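# Lift the wooden crate onto its stand safely

## Task

Get the wooden crate resting on its stand, never letting it fall along the way, and leave it there once the robot lets go.

## Robot and tools

Robot: two arms, left_arm and right_arm, each with a parallel two-finger gripper. Base poses in the scene frame: left_arm at (-0.031, +0.253, +0.043) m, quat_wxyz (+1.000, 0, 0, +0.023); right_arm at (+0.026, -0.229, +0.004) m, quat_wxyz (+1.000, 0, 0, +0.003). A camera stand is fixed to the floor behind them. Loose objects can now and then get a short shove from outside.

Frames: in the scene frame the origin sits at table height midway between the nominal bases, +z is up, +x points out over the table, and left_arm is on the +y side. Image left/right does not follow the arm names. Hand poses, targets and velocities in results are given in each arm's own base frame. Fixed cameras and the table use the scene frame. Printed hand position and orientation can be a few cm off, more when reaching far. The fingers point along the gripper's +z and separate along its y. end_effector_position is the spot between the pads, about 1 cm short of the tips.

Row layout, shared by execute_actions and move: one flat list of 14 numbers covering both arms, each in [-1, 1]: dx, dy, dz, rx, ry, rz, opening for left_arm, then the same seven for right_arm. Send all 14 even if one arm stays still. dx to rz are an offset, not a pose: they count from that arm's Hand target as it was when the action or move began, along that arm's base axes. 1.0 equals 0.6 m of travel or 180 degrees; rx, ry, rz form a single rotation vector, turning about the Hand target's position. A translation longer than 1.0 may be scaled back. Because each call starts from the current Hand target, sending the same offset twice moves twice. Six zeros for an arm re-asks its current Hand target. Opening is absolute: +1 fully open (0.093 m), -1 closed. A 0 there is a real command, so repeat the present opening to leave a gripper as it is.

execute_actions(actions, cameras): actions is a list of actions; each action is up to 15 rows, one per 1/30 s step; a short action repeats its last row until 15 steps pass. Each action lasts 0.5 s. All rows in an action count from the action's starting Hand target. Images return only for an empty list or when cameras names them (["all"], a list of names, or [] for none).

move(target, speed, blend, opening_speed, grip_force, blocking, cameras): a straight-line path for each gripper. target is one 14-number row or a list of up to 15 rows, every row offset from the same starting Hand targets. speed is top path speed in m/s, 0.002 to 2.9, default 0.25 (turning up to twice that in rad/s); one value or one per target. blend is a corner radius in m for lists; 0 means stop at each point. opening_speed is the rate of finger travel on the -1..+1 scale per second, at least 0.2. grip_force is a per-pad limit in newtons, 10 to 50 (50 is full); it persists, and lower values close slowly (about 4 s at 40, 16 s at 10 from open). blocking=false returns after roughly 0.5 s while the move keeps running. Paths stop after 10 s total and do not avoid obstacles or the other arm. Faster moves lag more and strike harder. Keep paths away from an arm's own base, which can flip its shoulder posture.

wait(seconds 0 to 10) lets time pass holding commands. stop brakes a running move. zoom_image(camera, region [x0, y0, x1, y1] in pixels, at most 504 wide and high) enlarges part of the latest image. finished_scene(scene) ends the scene for good; the crate must stay on the stand without the robot.

Cameras: cam_high, cam_low, cam_left_wrist, cam_right_wrist, each 896x504.

Results: per arm end_effector_position (m) and end_effector_quat_wxyz, Hand target (last commanded pose after clipping, the base for next offsets), Tool commands, grip_measured, Joint positions (six joints plus gripper gap in m), joint torques (include the arm's own weight; joints 1 to 3 wrap at ±28 N m) and Joint velocities (may read within noise). A move adds a move: line with the outcome: done (within 10 mm and 2 degrees), off_target, moving, held, fault, plus limits=paced (pose clipped) or limits=held (steps withheld). done does not prove contact or no contact. Joint ranges (rad): waist -2.618..3.054, shoulder 0..3.142, elbow 0..3.142 (straight at 2.901), wrist pitch ±1.571, wrist yaw ±1.571, wrist roll ±2.094.

Control behaviour: orientation commands are clipped to 40 degrees from the measured one each step. Grippers often settle short or sag and tilt under friction and weight; check after moves and send the remaining gap or correct tilt. Small moves may not happen or go sideways. An arm blocked by something keeps pressing until commanded back past its gripper.

Gripping: grip_measured reads +1 open, -1 closed; pads meet near -0.94 and each millimetre of object width adds about 0.0208; each gripper may read up to 0.02 high. For full force on a rigid flat object, command about 0.24 below its width reading; keep sending that value to hold and send well above it to release. Pads push about 50 to 65 N.

Avoid: dropping the crate or releasing it while it moves, slamming into things, knocking anything off the table or leaving it off, arms touching each other or one gripper closing on the other's fingers, strain on wrist camera cables, and arm stops. Motor heat rises while holding loads, reaching far or pushing: a MOTOR HOT line appears at 75 °C, at 90 °C the arm folds and idles, at 100 °C it falls limp. Thinking time lets the scene run on, so be brisk; smooth, low-effort motion is slightly better.

Each tool is called after "Request:" as a command line: name --argument value for each argument, lists and objects as JSON in quotes; but a table of rows of numbers goes row by row, as --pt "numbers of a row", without its own name.

## Session

Request:
execute_actions --actions '[]'

Scene clock: 0.00 s.
left_arm: end_effector_position=(+0.2354, -0.1173, +0.3329) grip_measured=+1.000 end_effector_quat_wxyz=(+0.602, +0.039, +0.729, -0.323) | right_arm: end_effector_position=(+0.1983, -0.0984, +0.3815) grip_measured=+1.000 end_effector_quat_wxyz=(+0.634, +0.314, +0.673, -0.217)
Joint positions: left_arm=[-0.316 0.529 0.705 -0.244 0.23 -0.424 0.093] | right_arm=[0.226 0.606 0.996 -0.576 0.985 0.264 0.093]
Joint velocities: within noise
Joint torques (N m): no reading
Motor temperatures (°C): left_arm=[28 33 35 36 27 29 28] | right_arm=[30 33 35 32 30 28 29]
Heat: left arm: 36 °C; right arm: 35 °C.
Hand target: left_arm +0.2342, -0.1169, +0.3441; +0.614, +0.041, +0.718, -0.326 | right_arm +0.1977, -0.0985, +0.3835; +0.635, +0.315, +0.671, -0.216
Tool commands: left_gripper/opening=+1.0 right_gripper/opening=+1.0

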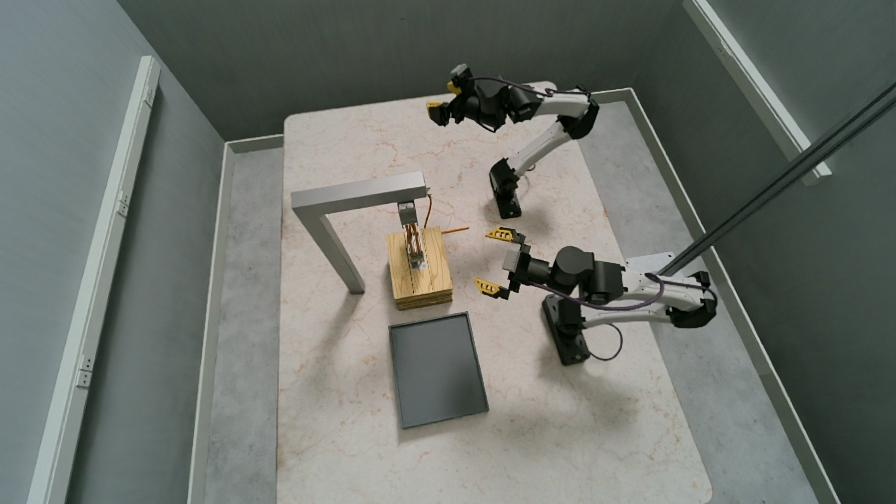

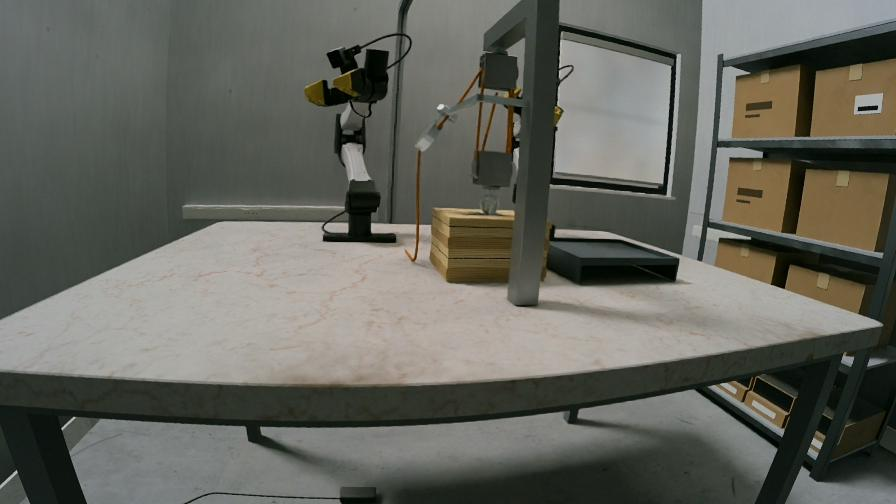

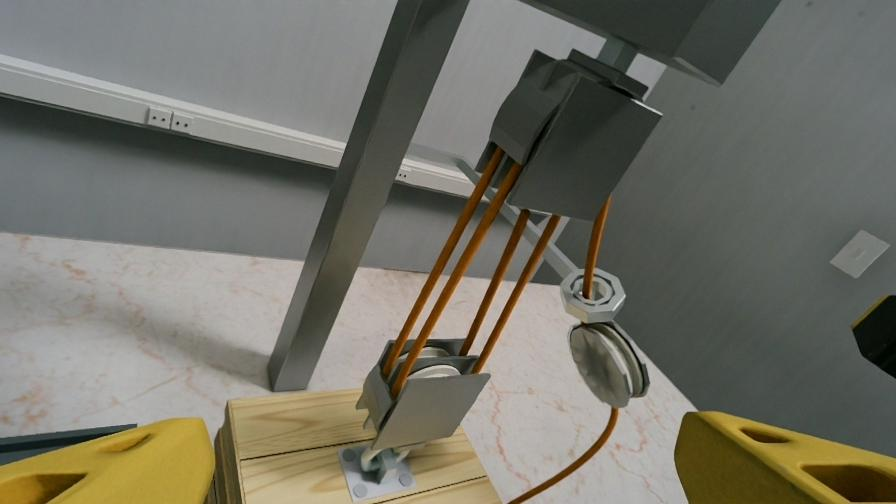

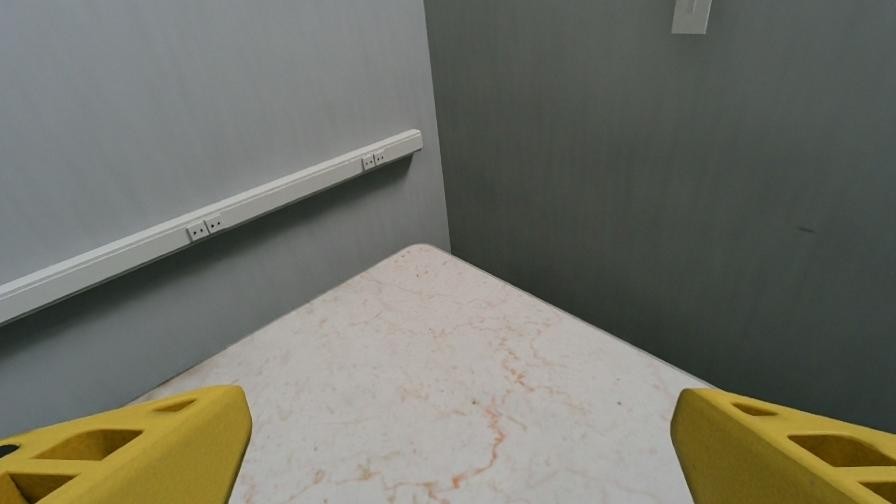

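Request:
zoom_image --camera "cam_high" --region '[270, 150, 530, 440]'

Request:
zoom_image --camera "cam_low" --region '[380, 0, 700, 320]'

Request:
zoom_image --camera "cam_left_wrist" --region '[200, 20, 700, 504]'

Scaled by 1.738 from the camera's 896x504 image, which has a finer 1280x720 frame.

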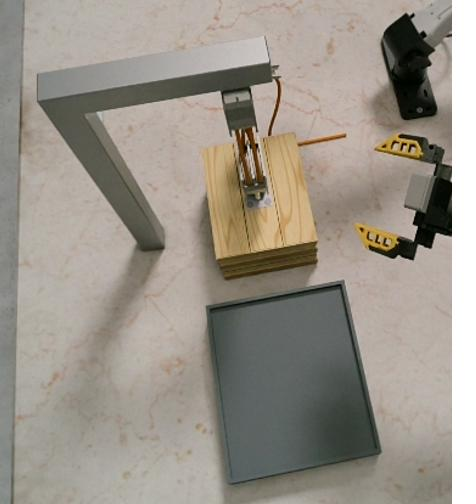

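Scaled by 1.575 from the camera's 896x504 image, which has a finer 1280x720 frame.

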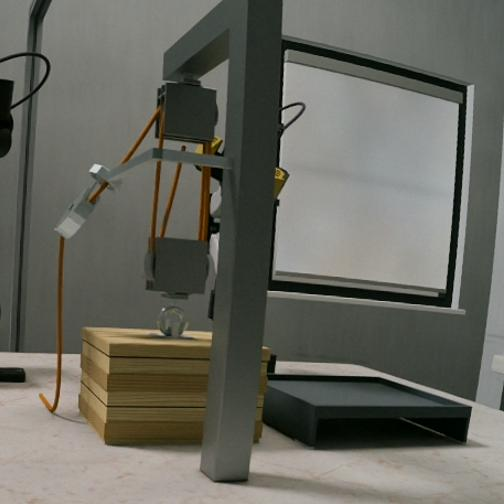

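Scaled by 1.008 from the camera's 896x504 image, which has a finer 1280x720 frame.

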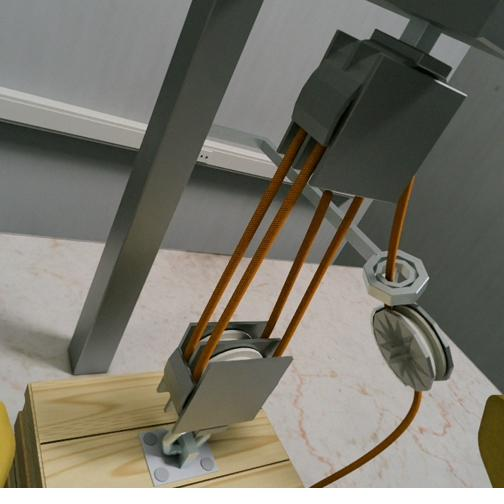

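Request:
move --target '[0,0,0,0,0,0,1,0.004,-0.002,-0.139,-0.042,0.055,0.527,1]' --cameras '["cam_high","cam_right_wrist"]' --speed 0.5

Scene clock: 13.27 s.
left_arm: end_effector_position=(+0.2354, -0.1173, +0.3329) grip_measured=+1.000 end_effector_quat_wxyz=(+0.602, +0.039, +0.729, -0.323) | right_arm: end_effector_position=(+0.2006, -0.1008, +0.2946) grip_measured=+1.000 end_effector_quat_wxyz=(+0.698, -0.113, +0.705, +0.059)
Joint positions: left_arm=[-0.316 0.529 0.705 -0.244 0.23 -0.424 0.093] | right_arm=[-1.314 0.888 0.805 -0.86 -1.546 -1.017 0.093]
Joint torques (N m): left_arm=[-0.18 0.53 8.55 2.55 -0.04 0.02] | right_arm=[0.29 -0.14 7.6 0.89 -0.68 -0.15]
Motor temperatures (°C): left_arm=[28 32 39 41 27 29 28] | right_arm=[30 32 36 33 30 28 29]
Heat: left arm: 41 °C; right arm: 36 °C.
Hand target: left_arm +0.2342, -0.1169, +0.3441; +0.614, +0.041, +0.718, -0.326 | right_arm +0.2001, -0.0996, +0.3001; +0.552, -0.336, +0.718, +0.258
Off the commanded pose: left_arm 0.011 m, 2 deg | right_arm 0.006 m, 38 deg.
joint sent to its limit (right arm) — joint 5 (wrist yaw), lower limit. The joint targets are off in orientation, not in position.
move: off_target (left_arm, right_arm)
Images, in order (width x height): cam_high 896x504, cam_right_wrist 896x504.

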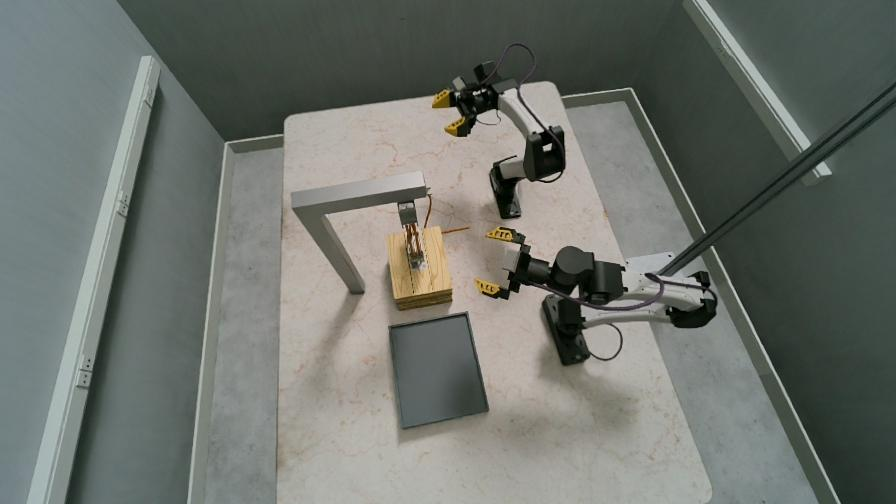

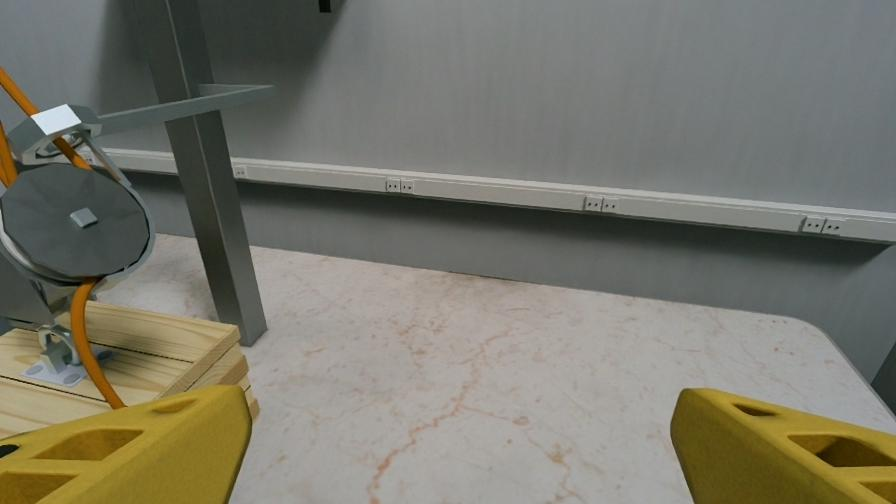

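Request:
move --target '[0,0,0,0,0,0,1,0,0.249,-0.167,0.035,-0.045,-0.142,1]' --cameras '["cam_high","cam_right_wrist","cam_left_wrist"]' --speed 0.4

Scene clock: 21.73 s.
left_arm: end_effector_position=(+0.2354, -0.1173, +0.3329) grip_measured=+1.000 end_effector_quat_wxyz=(+0.602, +0.039, +0.729, -0.323) | right_arm: end_effector_position=(+0.1994, +0.0500, +0.1992) grip_measured=+1.000 end_effector_quat_wxyz=(+0.651, -0.159, +0.726, +0.152)
Joint positions: left_arm=[-0.316 0.529 0.705 -0.244 0.23 -0.424 0.093] | right_arm=[-0.43 -0.001 0.236 -0.401 -0.868 -0.112 0.093]
Joint torques (N m): left_arm=[-0.18 0.55 8.58 2.53 -0.03 0.02] | right_arm=[0.39 1.58 5.39 2.12 0.05 0.04]
Heat: left arm: 43 °C; right arm: 37 °C.
Hand target: left_arm +0.2342, -0.1169, +0.3441; +0.614, +0.041, +0.718, -0.326 | right_arm +0.2001, +0.0498, +0.1999; +0.662, -0.156, +0.719, +0.145
Off the commanded pose: left_arm 0.011 m, 2 deg | right_arm 0.001 m, 2 deg.
joint sent to its limit (right arm) — joint 2 (shoulder), lower limit. The joint targets still meet the commanded pose.
move: off_target (left_arm)
Images, in order (width x height): cam_high 896x504, cam_left_wrist 896x504, cam_right_wrist 896x504.

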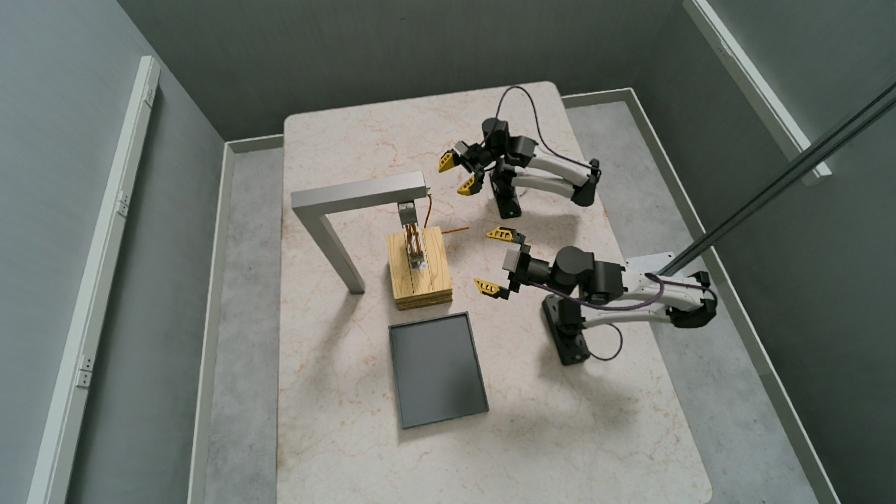

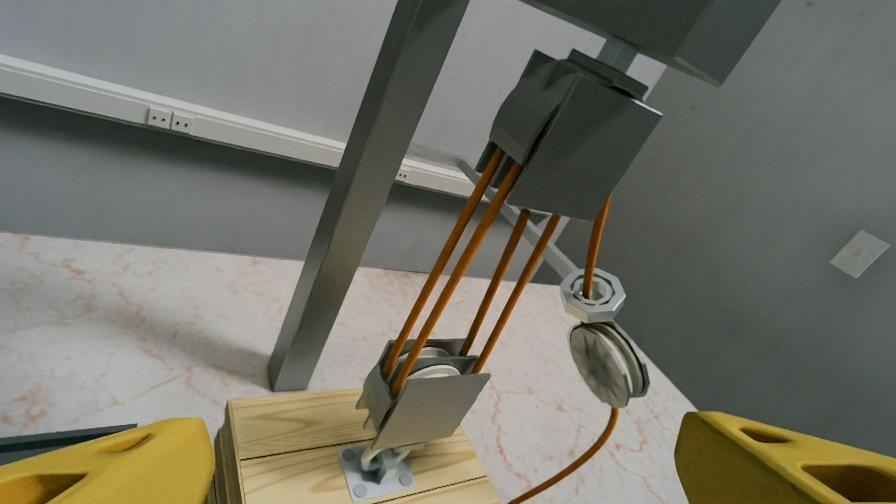

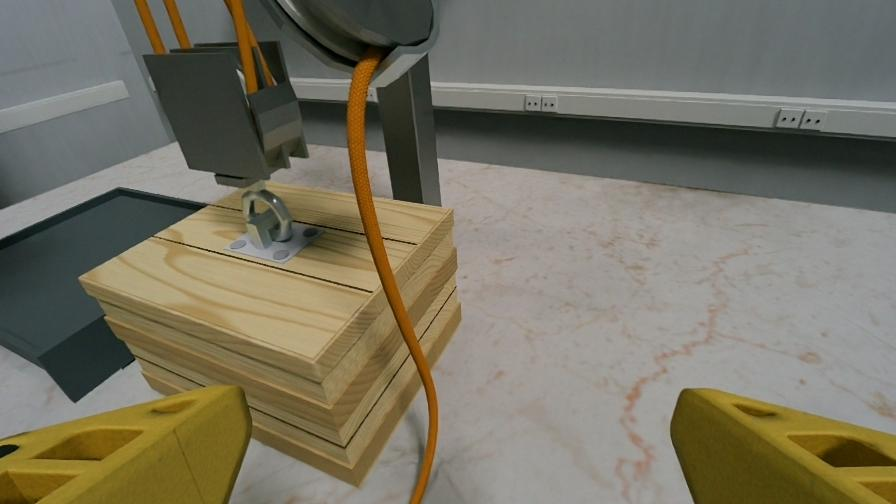

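Request:
move --target '[0,0,0,0,0,0,1,0.06,0.104,0.02,0,0,0,1]' --cameras '["cam_high","cam_right_wrist","cam_left_wrist"]' --speed 0.25

Scene clock: 26.97 s.
left_arm: end_effector_position=(+0.2354, -0.1173, +0.3329) grip_measured=+1.000 end_effector_quat_wxyz=(+0.602, +0.039, +0.729, -0.323) | right_arm: end_effector_position=(+0.2347, +0.1114, +0.2121) grip_measured=+1.000 end_effector_quat_wxyz=(+0.660, -0.161, +0.720, +0.143)
Joint positions: left_arm=[-0.316 0.529 0.705 -0.244 0.23 -0.424 0.093] | right_arm=[0.462 0.315 0.227 0 0.029 -0.004 0.093]
Joint torques (N m): left_arm=[-0.09 0.51 8.47 2.49 -0.04 0] | right_arm=[0.4 2.04 6.43 2.41 0.16 0.08]
Heat: left arm: 44 °C; right arm: 37 °C.
Hand target: left_arm +0.2342, -0.1169, +0.3441; +0.614, +0.041, +0.718, -0.326 | right_arm +0.2361, +0.1121, +0.2118; +0.662, -0.155, +0.719, +0.145
Off the commanded pose: left_arm 0.011 m, 2 deg | right_arm 0.002 m, 1 deg.
move: off_target (left_arm)
Images, in order (width x height): cam_high 896x504, cam_left_wrist 896x504, cam_right_wrist 896x504.

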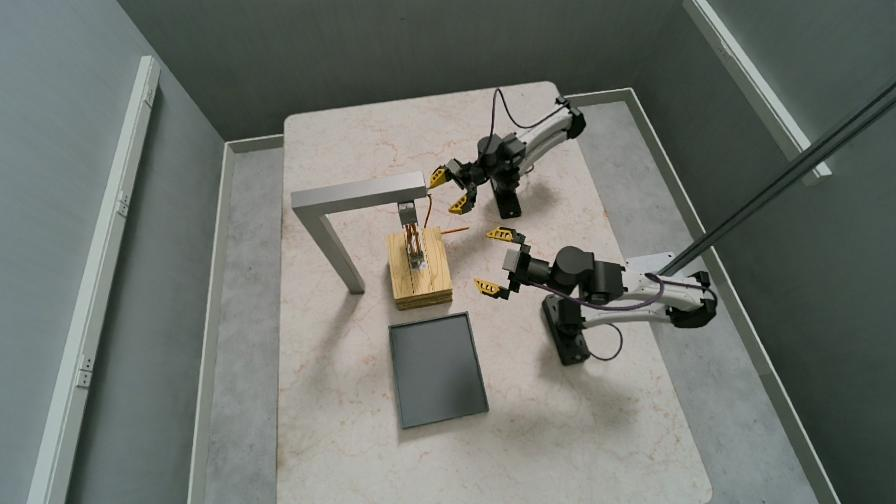

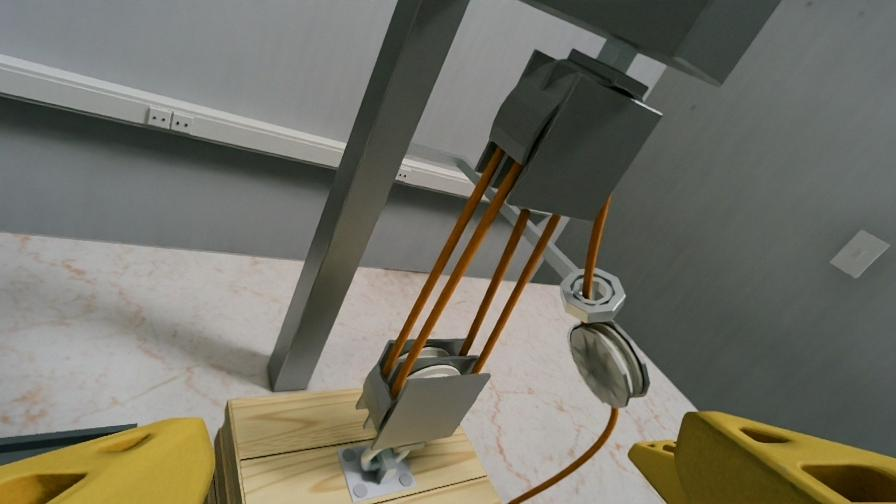

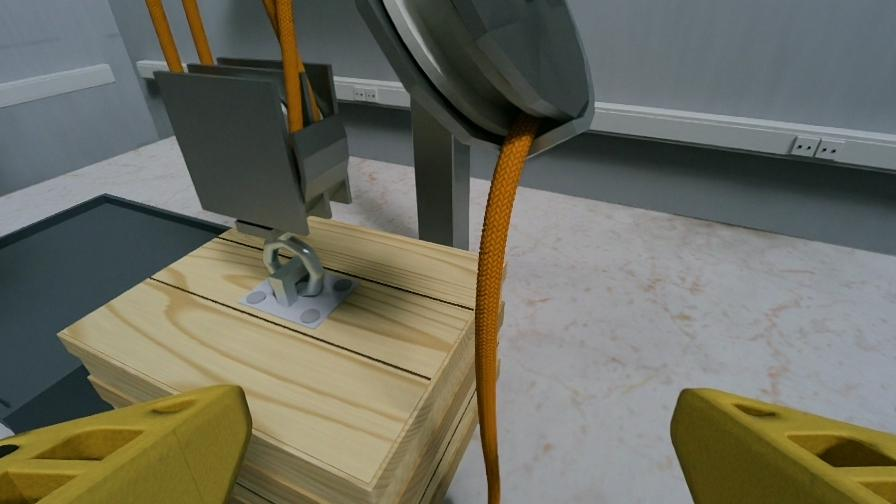

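Request:
move --target '[0,0,0,0,0,0,1,0.045,0.018,0,0,0,0,1]' --cameras '["cam_low","cam_right_wrist","cam_left_wrist"]' --speed 0.15

Scene clock: 30.90 s.
left_arm: end_effector_position=(+0.2354, -0.1173, +0.3329) grip_measured=+1.000 end_effector_quat_wxyz=(+0.602, +0.039, +0.729, -0.323) | right_arm: end_effector_position=(+0.2610, +0.1227, +0.2059) grip_measured=+1.000 end_effector_quat_wxyz=(+0.656, -0.160, +0.724, +0.140)
Joint positions: left_arm=[-0.316 0.529 0.705 -0.244 0.23 -0.424 0.093] | right_arm=[0.457 0.558 0.227 0.231 0.03 -0.004 0.093]
Joint torques (N m): left_arm=[-0.16 0.55 8.58 2.53 -0.05 0.02] | right_arm=[-0.81 0.99 7.58 2.42 -0.06 0.06]
Heat: left arm: 44 °C; right arm: 37 °C.
Hand target: left_arm +0.2342, -0.1169, +0.3441; +0.614, +0.041, +0.718, -0.326 | right_arm +0.2631, +0.1229, +0.2118; +0.662, -0.155, +0.719, +0.145
Off the commanded pose: left_arm 0.011 m, 2 deg | right_arm 0.006 m, 1 deg.
move: off_target (left_arm)
Images, in order (width x height): cam_low 896x504, cam_left_wrist 896x504, cam_right_wrist 896x504.

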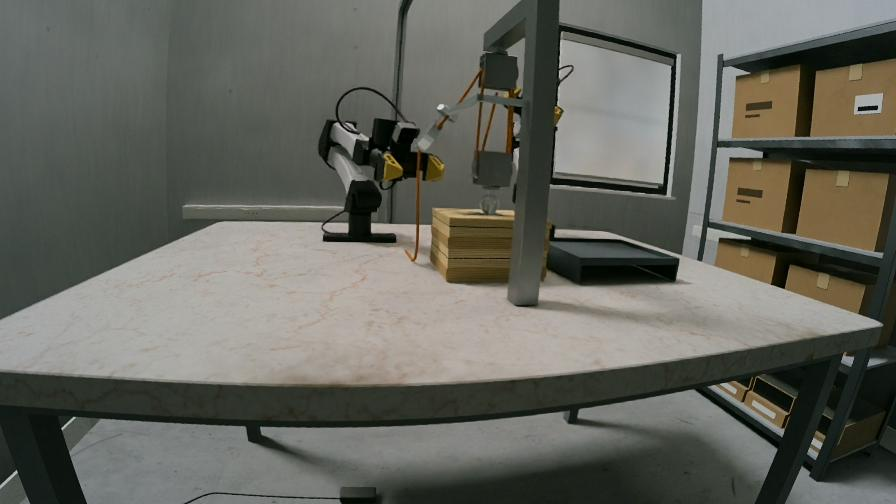

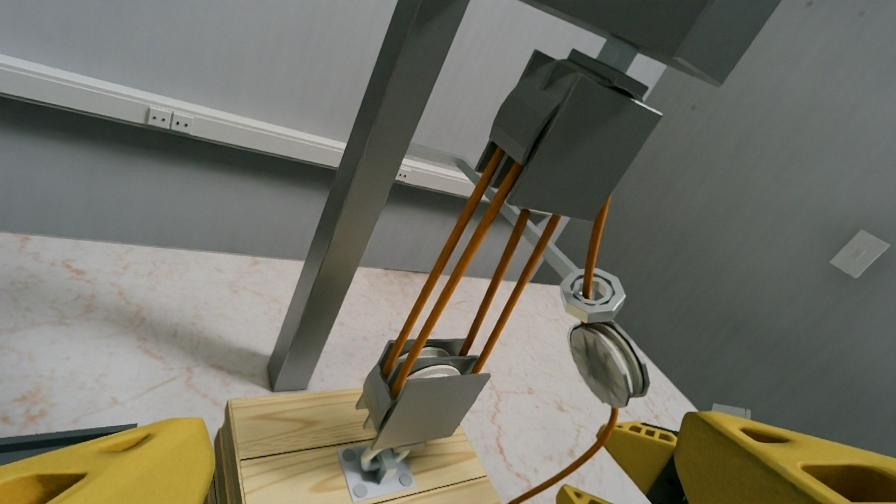

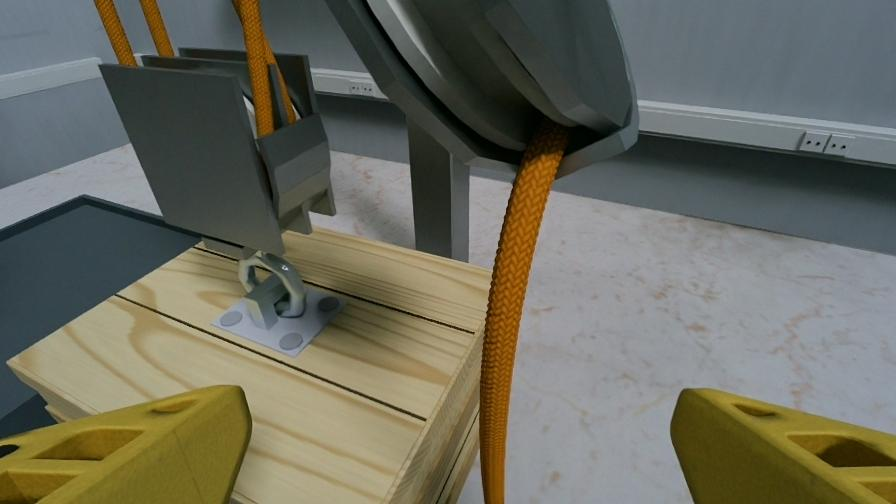

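Request:
move --target '[0,0,0,0,0,0,1,0.064,0.026,-0.045,0,0,0,1]' --cameras '["cam_low","cam_right_wrist","cam_left_wrist"]' --speed 0.12

Scene clock: 33.17 s.
left_arm: end_effector_position=(+0.2354, -0.1173, +0.3329) grip_measured=+1.000 end_effector_quat_wxyz=(+0.602, +0.039, +0.729, -0.323) | right_arm: end_effector_position=(+0.2995, +0.1385, +0.1743) grip_measured=+1.000 end_effector_quat_wxyz=(+0.645, -0.161, +0.734, +0.138)
Joint positions: left_arm=[-0.316 0.529 0.705 -0.244 0.23 -0.424 0.093] | right_arm=[0.44 0.97 0.21 0.629 0.014 -0.003 0.093]
Joint torques (N m): left_arm=[-0.12 0.51 8.54 2.51 -0.04 0.03] | right_arm=[-0.8 -1.29 6.24 2.75 -0.07 0.04]
Heat: left arm: 45 °C; right arm: 38 °C.
Hand target: left_arm +0.2342, -0.1169, +0.3441; +0.614, +0.041, +0.718, -0.326 | right_arm +0.3015, +0.1385, +0.1849; +0.662, -0.155, +0.719, +0.145
Off the commanded pose: left_arm 0.011 m, 2 deg | right_arm 0.011 m, 3 deg.
move: off_target (left_arm, right_arm)
Images, in order (width x height): cam_low 896x504, cam_left_wrist 896x504, cam_right_wrist 896x504.

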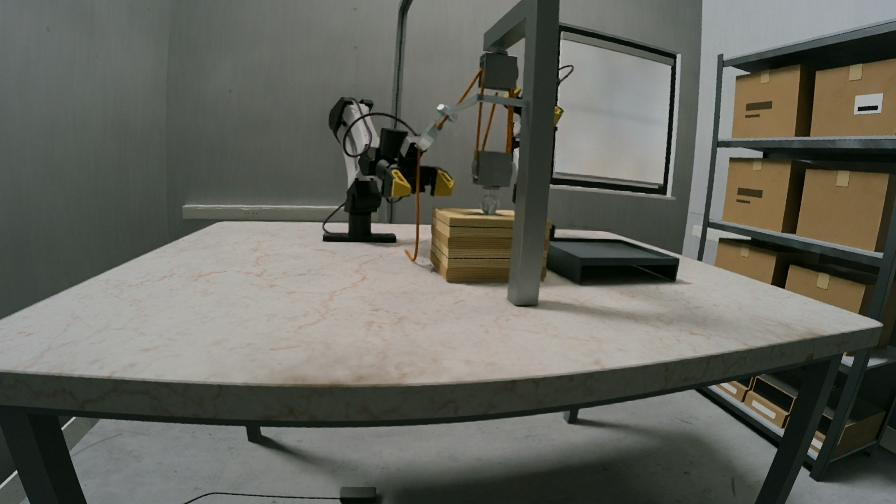

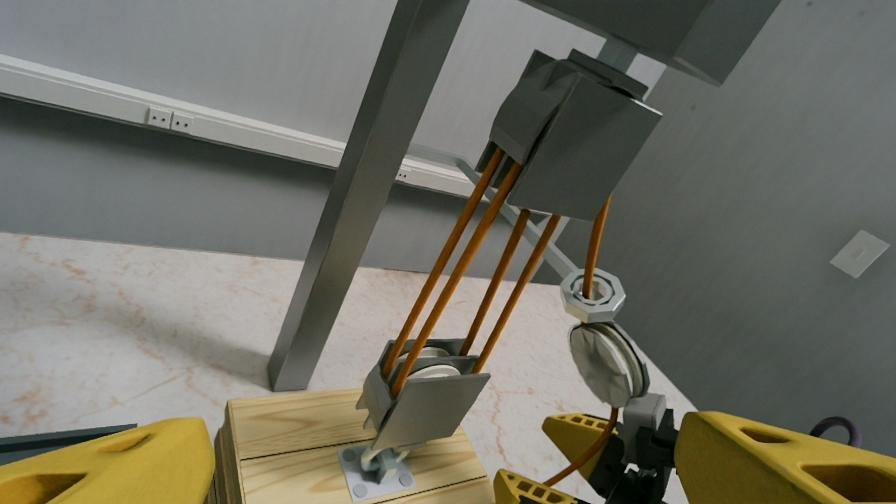

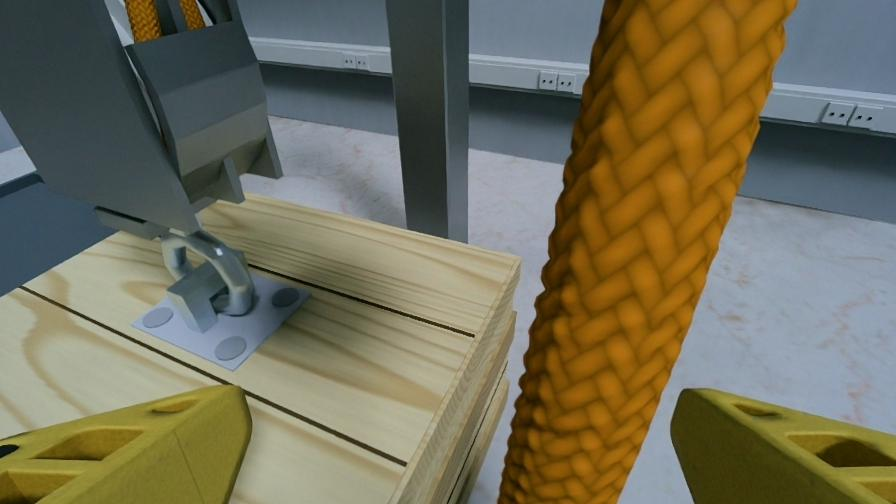

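Request:
move --target '[0,0,0,0,0,0,1,-0.05,-0.024,0.015,0,0,0,1]' --cameras '["cam_low","cam_right_wrist","cam_left_wrist"]' --speed 0.12

Request:
zoom_image --camera "cam_left_wrist" --region '[480, 300, 780, 504]'

Scene clock: 36.10 s.
left_arm: end_effector_position=(+0.2354, -0.1173, +0.3329) grip_measured=+1.000 end_effector_quat_wxyz=(+0.602, +0.039, +0.729, -0.323) | right_arm: end_effector_position=(+0.2724, +0.1255, +0.1989) grip_measured=+1.000 end_effector_quat_wxyz=(+0.668, -0.156, +0.714, +0.144)
Joint positions: left_arm=[-0.316 0.529 0.705 -0.244 0.23 -0.424 0.093] | right_arm=[0.437 0.675 0.181 0.427 0.01 -0.003 0.093]
Joint torques (N m): left_arm=[-0.16 0.53 8.61 2.52 -0.06 0.03] | right_arm=[-0.81 -0.83 6.35 2.05 -0.07 0.04]
Heat: left arm: 45 °C; right arm: 38 °C.
Hand target: left_arm +0.2342, -0.1169, +0.3441; +0.614, +0.041, +0.718, -0.326 | right_arm +0.2715, +0.1241, +0.1940; +0.662, -0.155, +0.719, +0.145
Off the commanded pose: left_arm 0.011 m, 2 deg | right_arm 0.005 m, 1 deg.
move: off_target (left_arm)
Images, in order (width x height): cam_low 896x504, cam_left_wrist 896x504, cam_right_wrist 896x504.

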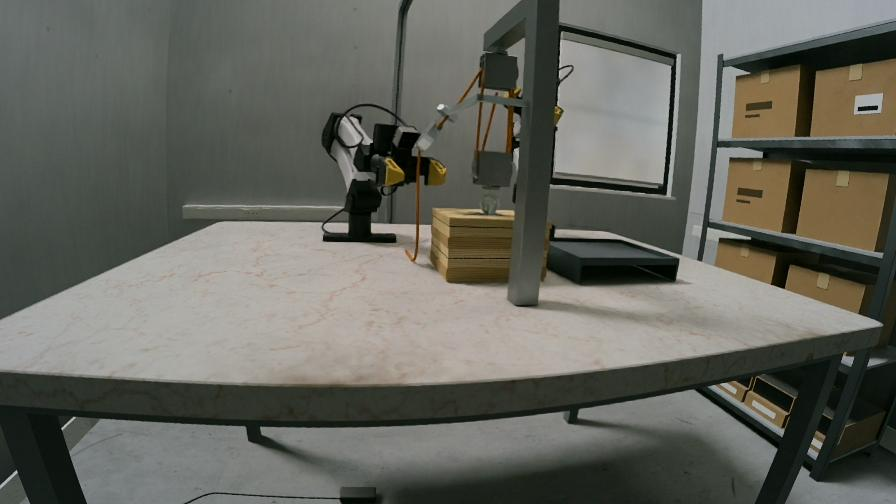

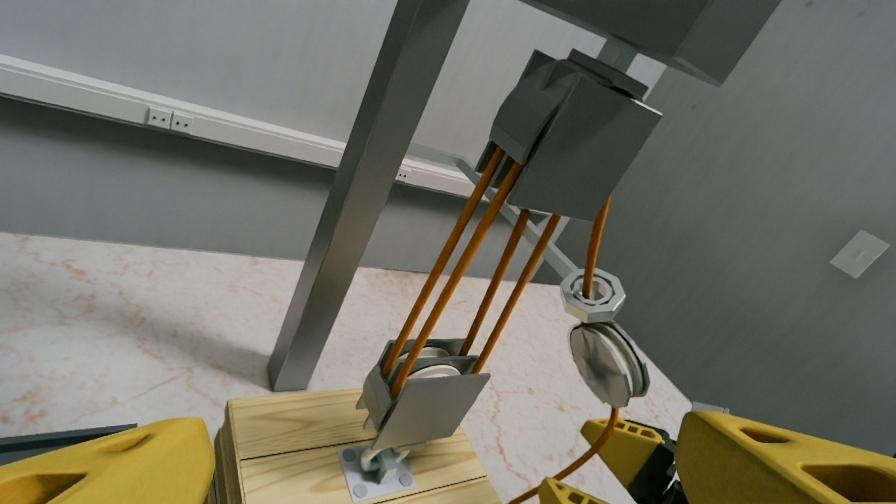

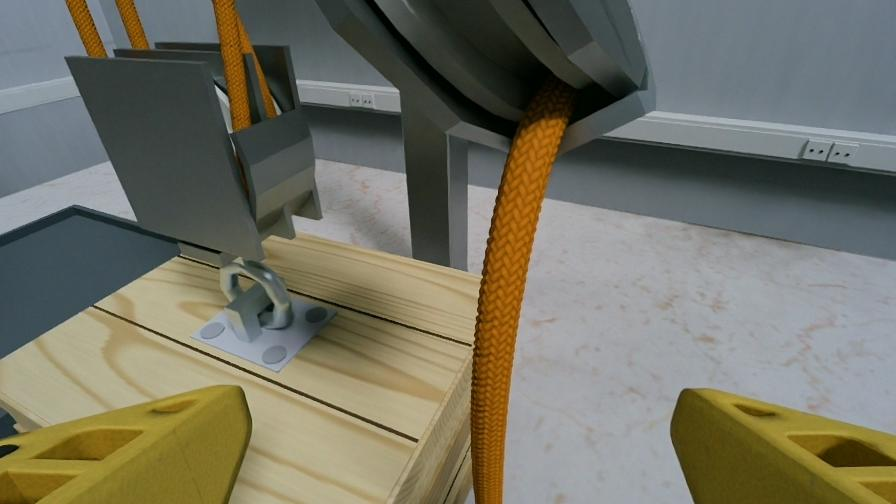

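Scaled by 1.680 from the camera's 896x504 image, which has a finer 1280x720 frame.

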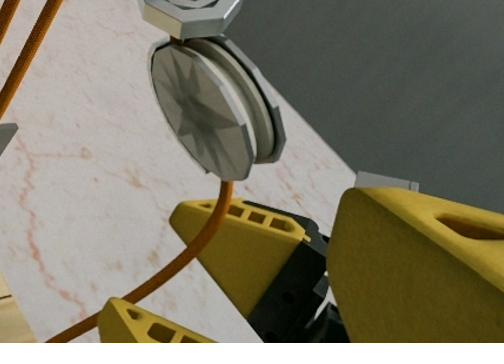

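Request:
move --pt "0 0 0 0 0 0 1 0.02 0.014 0.004 0 0 0 1" --pt "0 0 0 0 0 0 1 0.02 0.014 0.004 0 0 0 -1" --cameras '["cam_low","cam_right_wrist","cam_left_wrist"]' --speed 0.1 --opening_speed 1.2

Request:
zoom_image --camera "cam_left_wrist" --region '[480, 300, 780, 504]'

Scene clock: 41.67 s.
left_arm: end_effector_position=(+0.2354, -0.1173, +0.3329) grip_measured=+1.000 end_effector_quat_wxyz=(+0.602, +0.039, +0.729, -0.323) | right_arm: end_effector_position=(+0.2797, +0.1302, +0.1824) grip_measured=-0.936 end_effector_quat_wxyz=(+0.649, -0.161, +0.730, +0.141)
Joint positions: left_arm=[-0.316 0.529 0.705 -0.244 0.23 -0.424 0.093] | right_arm=[0.441 0.773 0.181 0.474 0.01 -0.003 0]
Joint torques (N m): left_arm=[-0.16 0.53 8.55 2.52 -0.05 0.01] | right_arm=[0.31 -0.06 8.68 2.39 0.13 0.06]
Heat: left arm: 45 °C; right arm: 39 °C.
Hand target: left_arm +0.2342, -0.1169, +0.3441; +0.614, +0.041, +0.718, -0.326 | right_arm +0.2836, +0.1325, +0.1963; +0.662, -0.155, +0.719, +0.145
Off the commanded pose: left_arm 0.011 m, 2 deg | right_arm 0.015 m, 2 deg.
move: off_target (left_arm, right_arm); target 2's new opening was sent with right_arm's hand 0.015 m and 2 deg from that target
Images, in order (width x height): cam_low 896x504, cam_left_wrist 896x504, cam_right_wrist 896x504.

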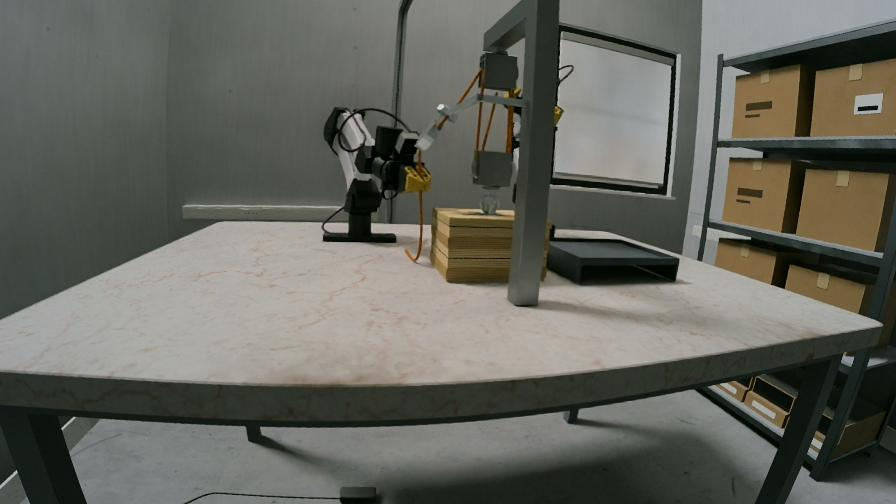

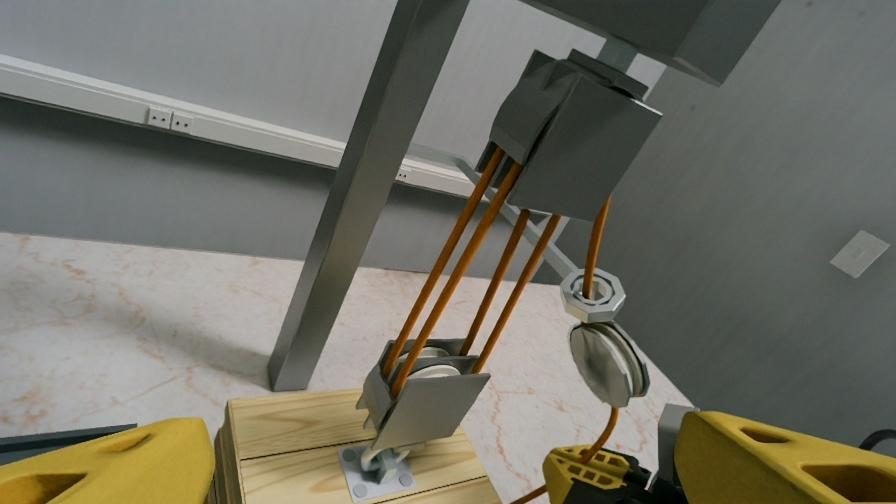

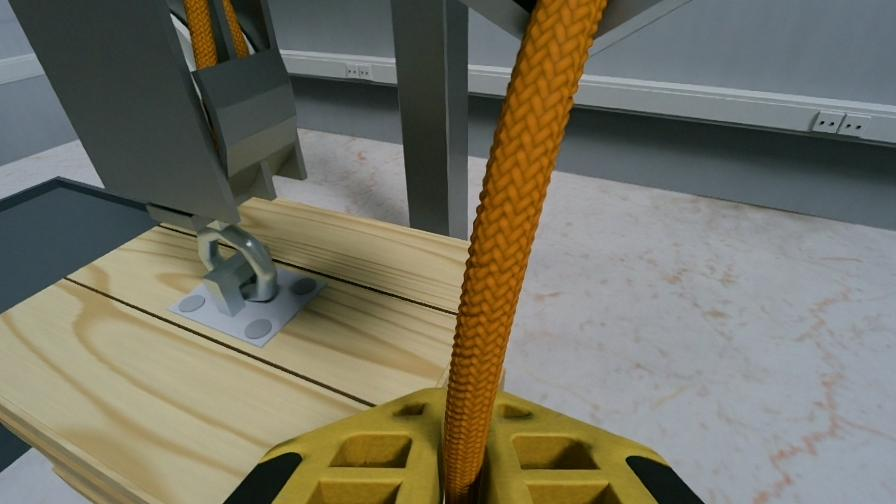

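Scaled by 1.680 from the camera's 896x504 image, which has a finer 1280x720 frame.

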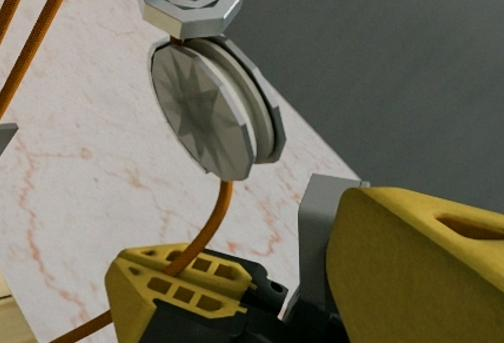

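Request:
move --target '[0,0,0,0,0,0,1,0,-0.2,-0.1,-0.12,-0.035,-0.035,-1]' --cameras '["cam_low","cam_right_wrist","cam_left_wrist"]' --speed 0.12

Scene clock: 48.40 s.
left_arm: end_effector_position=(+0.2354, -0.1173, +0.3329) grip_measured=+1.000 end_effector_quat_wxyz=(+0.602, +0.039, +0.729, -0.323) | right_arm: end_effector_position=(+0.2798, +0.0448, +0.2036) grip_measured=-0.955 end_effector_quat_wxyz=(+0.737, -0.304, +0.602, -0.033)
Joint positions: left_arm=[-0.316 0.529 0.705 -0.244 0.23 -0.424 0.093] | right_arm=[-0.186 0.787 0.05 0.846 -0.605 -0.45 0]
Joint torques (N m): left_arm=[-0.18 0.54 8.55 2.5 -0.04 0.02] | right_arm=[-4.04 2.47 2.18 0.46 1.11 -0.05]
Motor temperatures (°C): left_arm=[28 32 44 46 27 28 27] | right_arm=[30 32 40 37 30 27 29]
Heat: left arm: 46 °C; right arm: 40 °C.
Hand target: left_arm +0.2342, -0.1169, +0.3441; +0.614, +0.041, +0.718, -0.326 | right_arm +0.2835, +0.0125, +0.1363; +0.666, -0.245, +0.704, -0.038
Off the commanded pose: left_arm 0.011 m, 2 deg | right_arm 0.075 m, 16 deg.
joint sent to its limit (right arm) — joint 3 (elbow), lower limit, where the elbow is as bent as it goes. The joint targets are off in position, not in orientation.
move: off_target (left_arm, right_arm)
Images, in order (width x height): cam_low 896x504, cam_left_wrist 896x504, cam_right_wrist 896x504.

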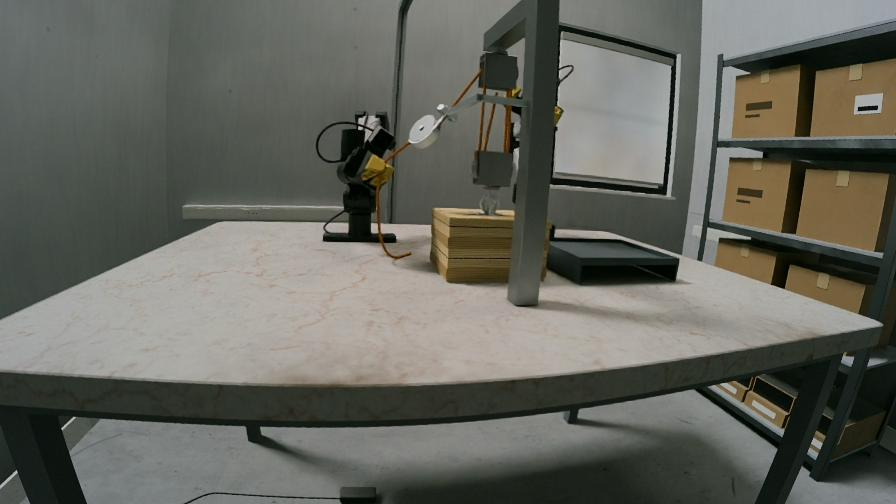

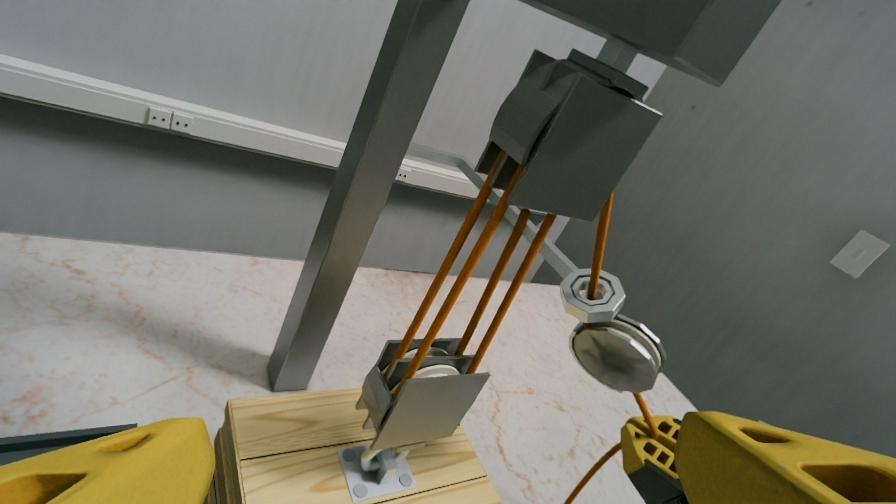

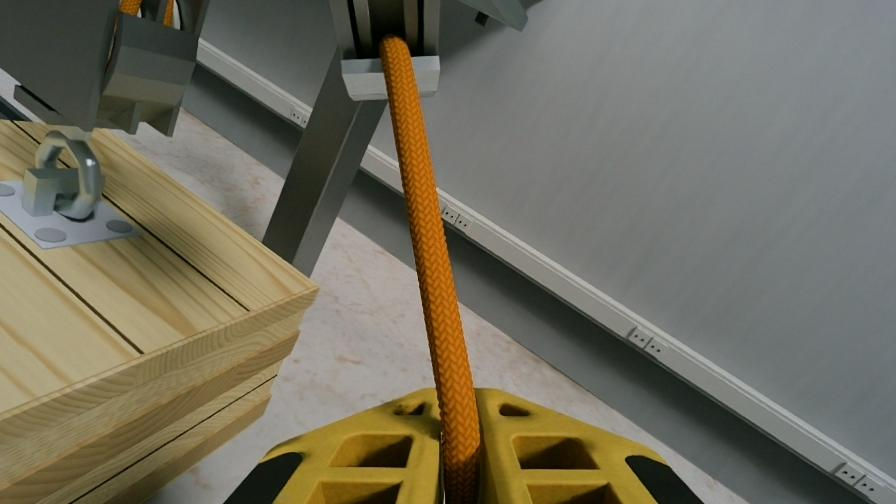

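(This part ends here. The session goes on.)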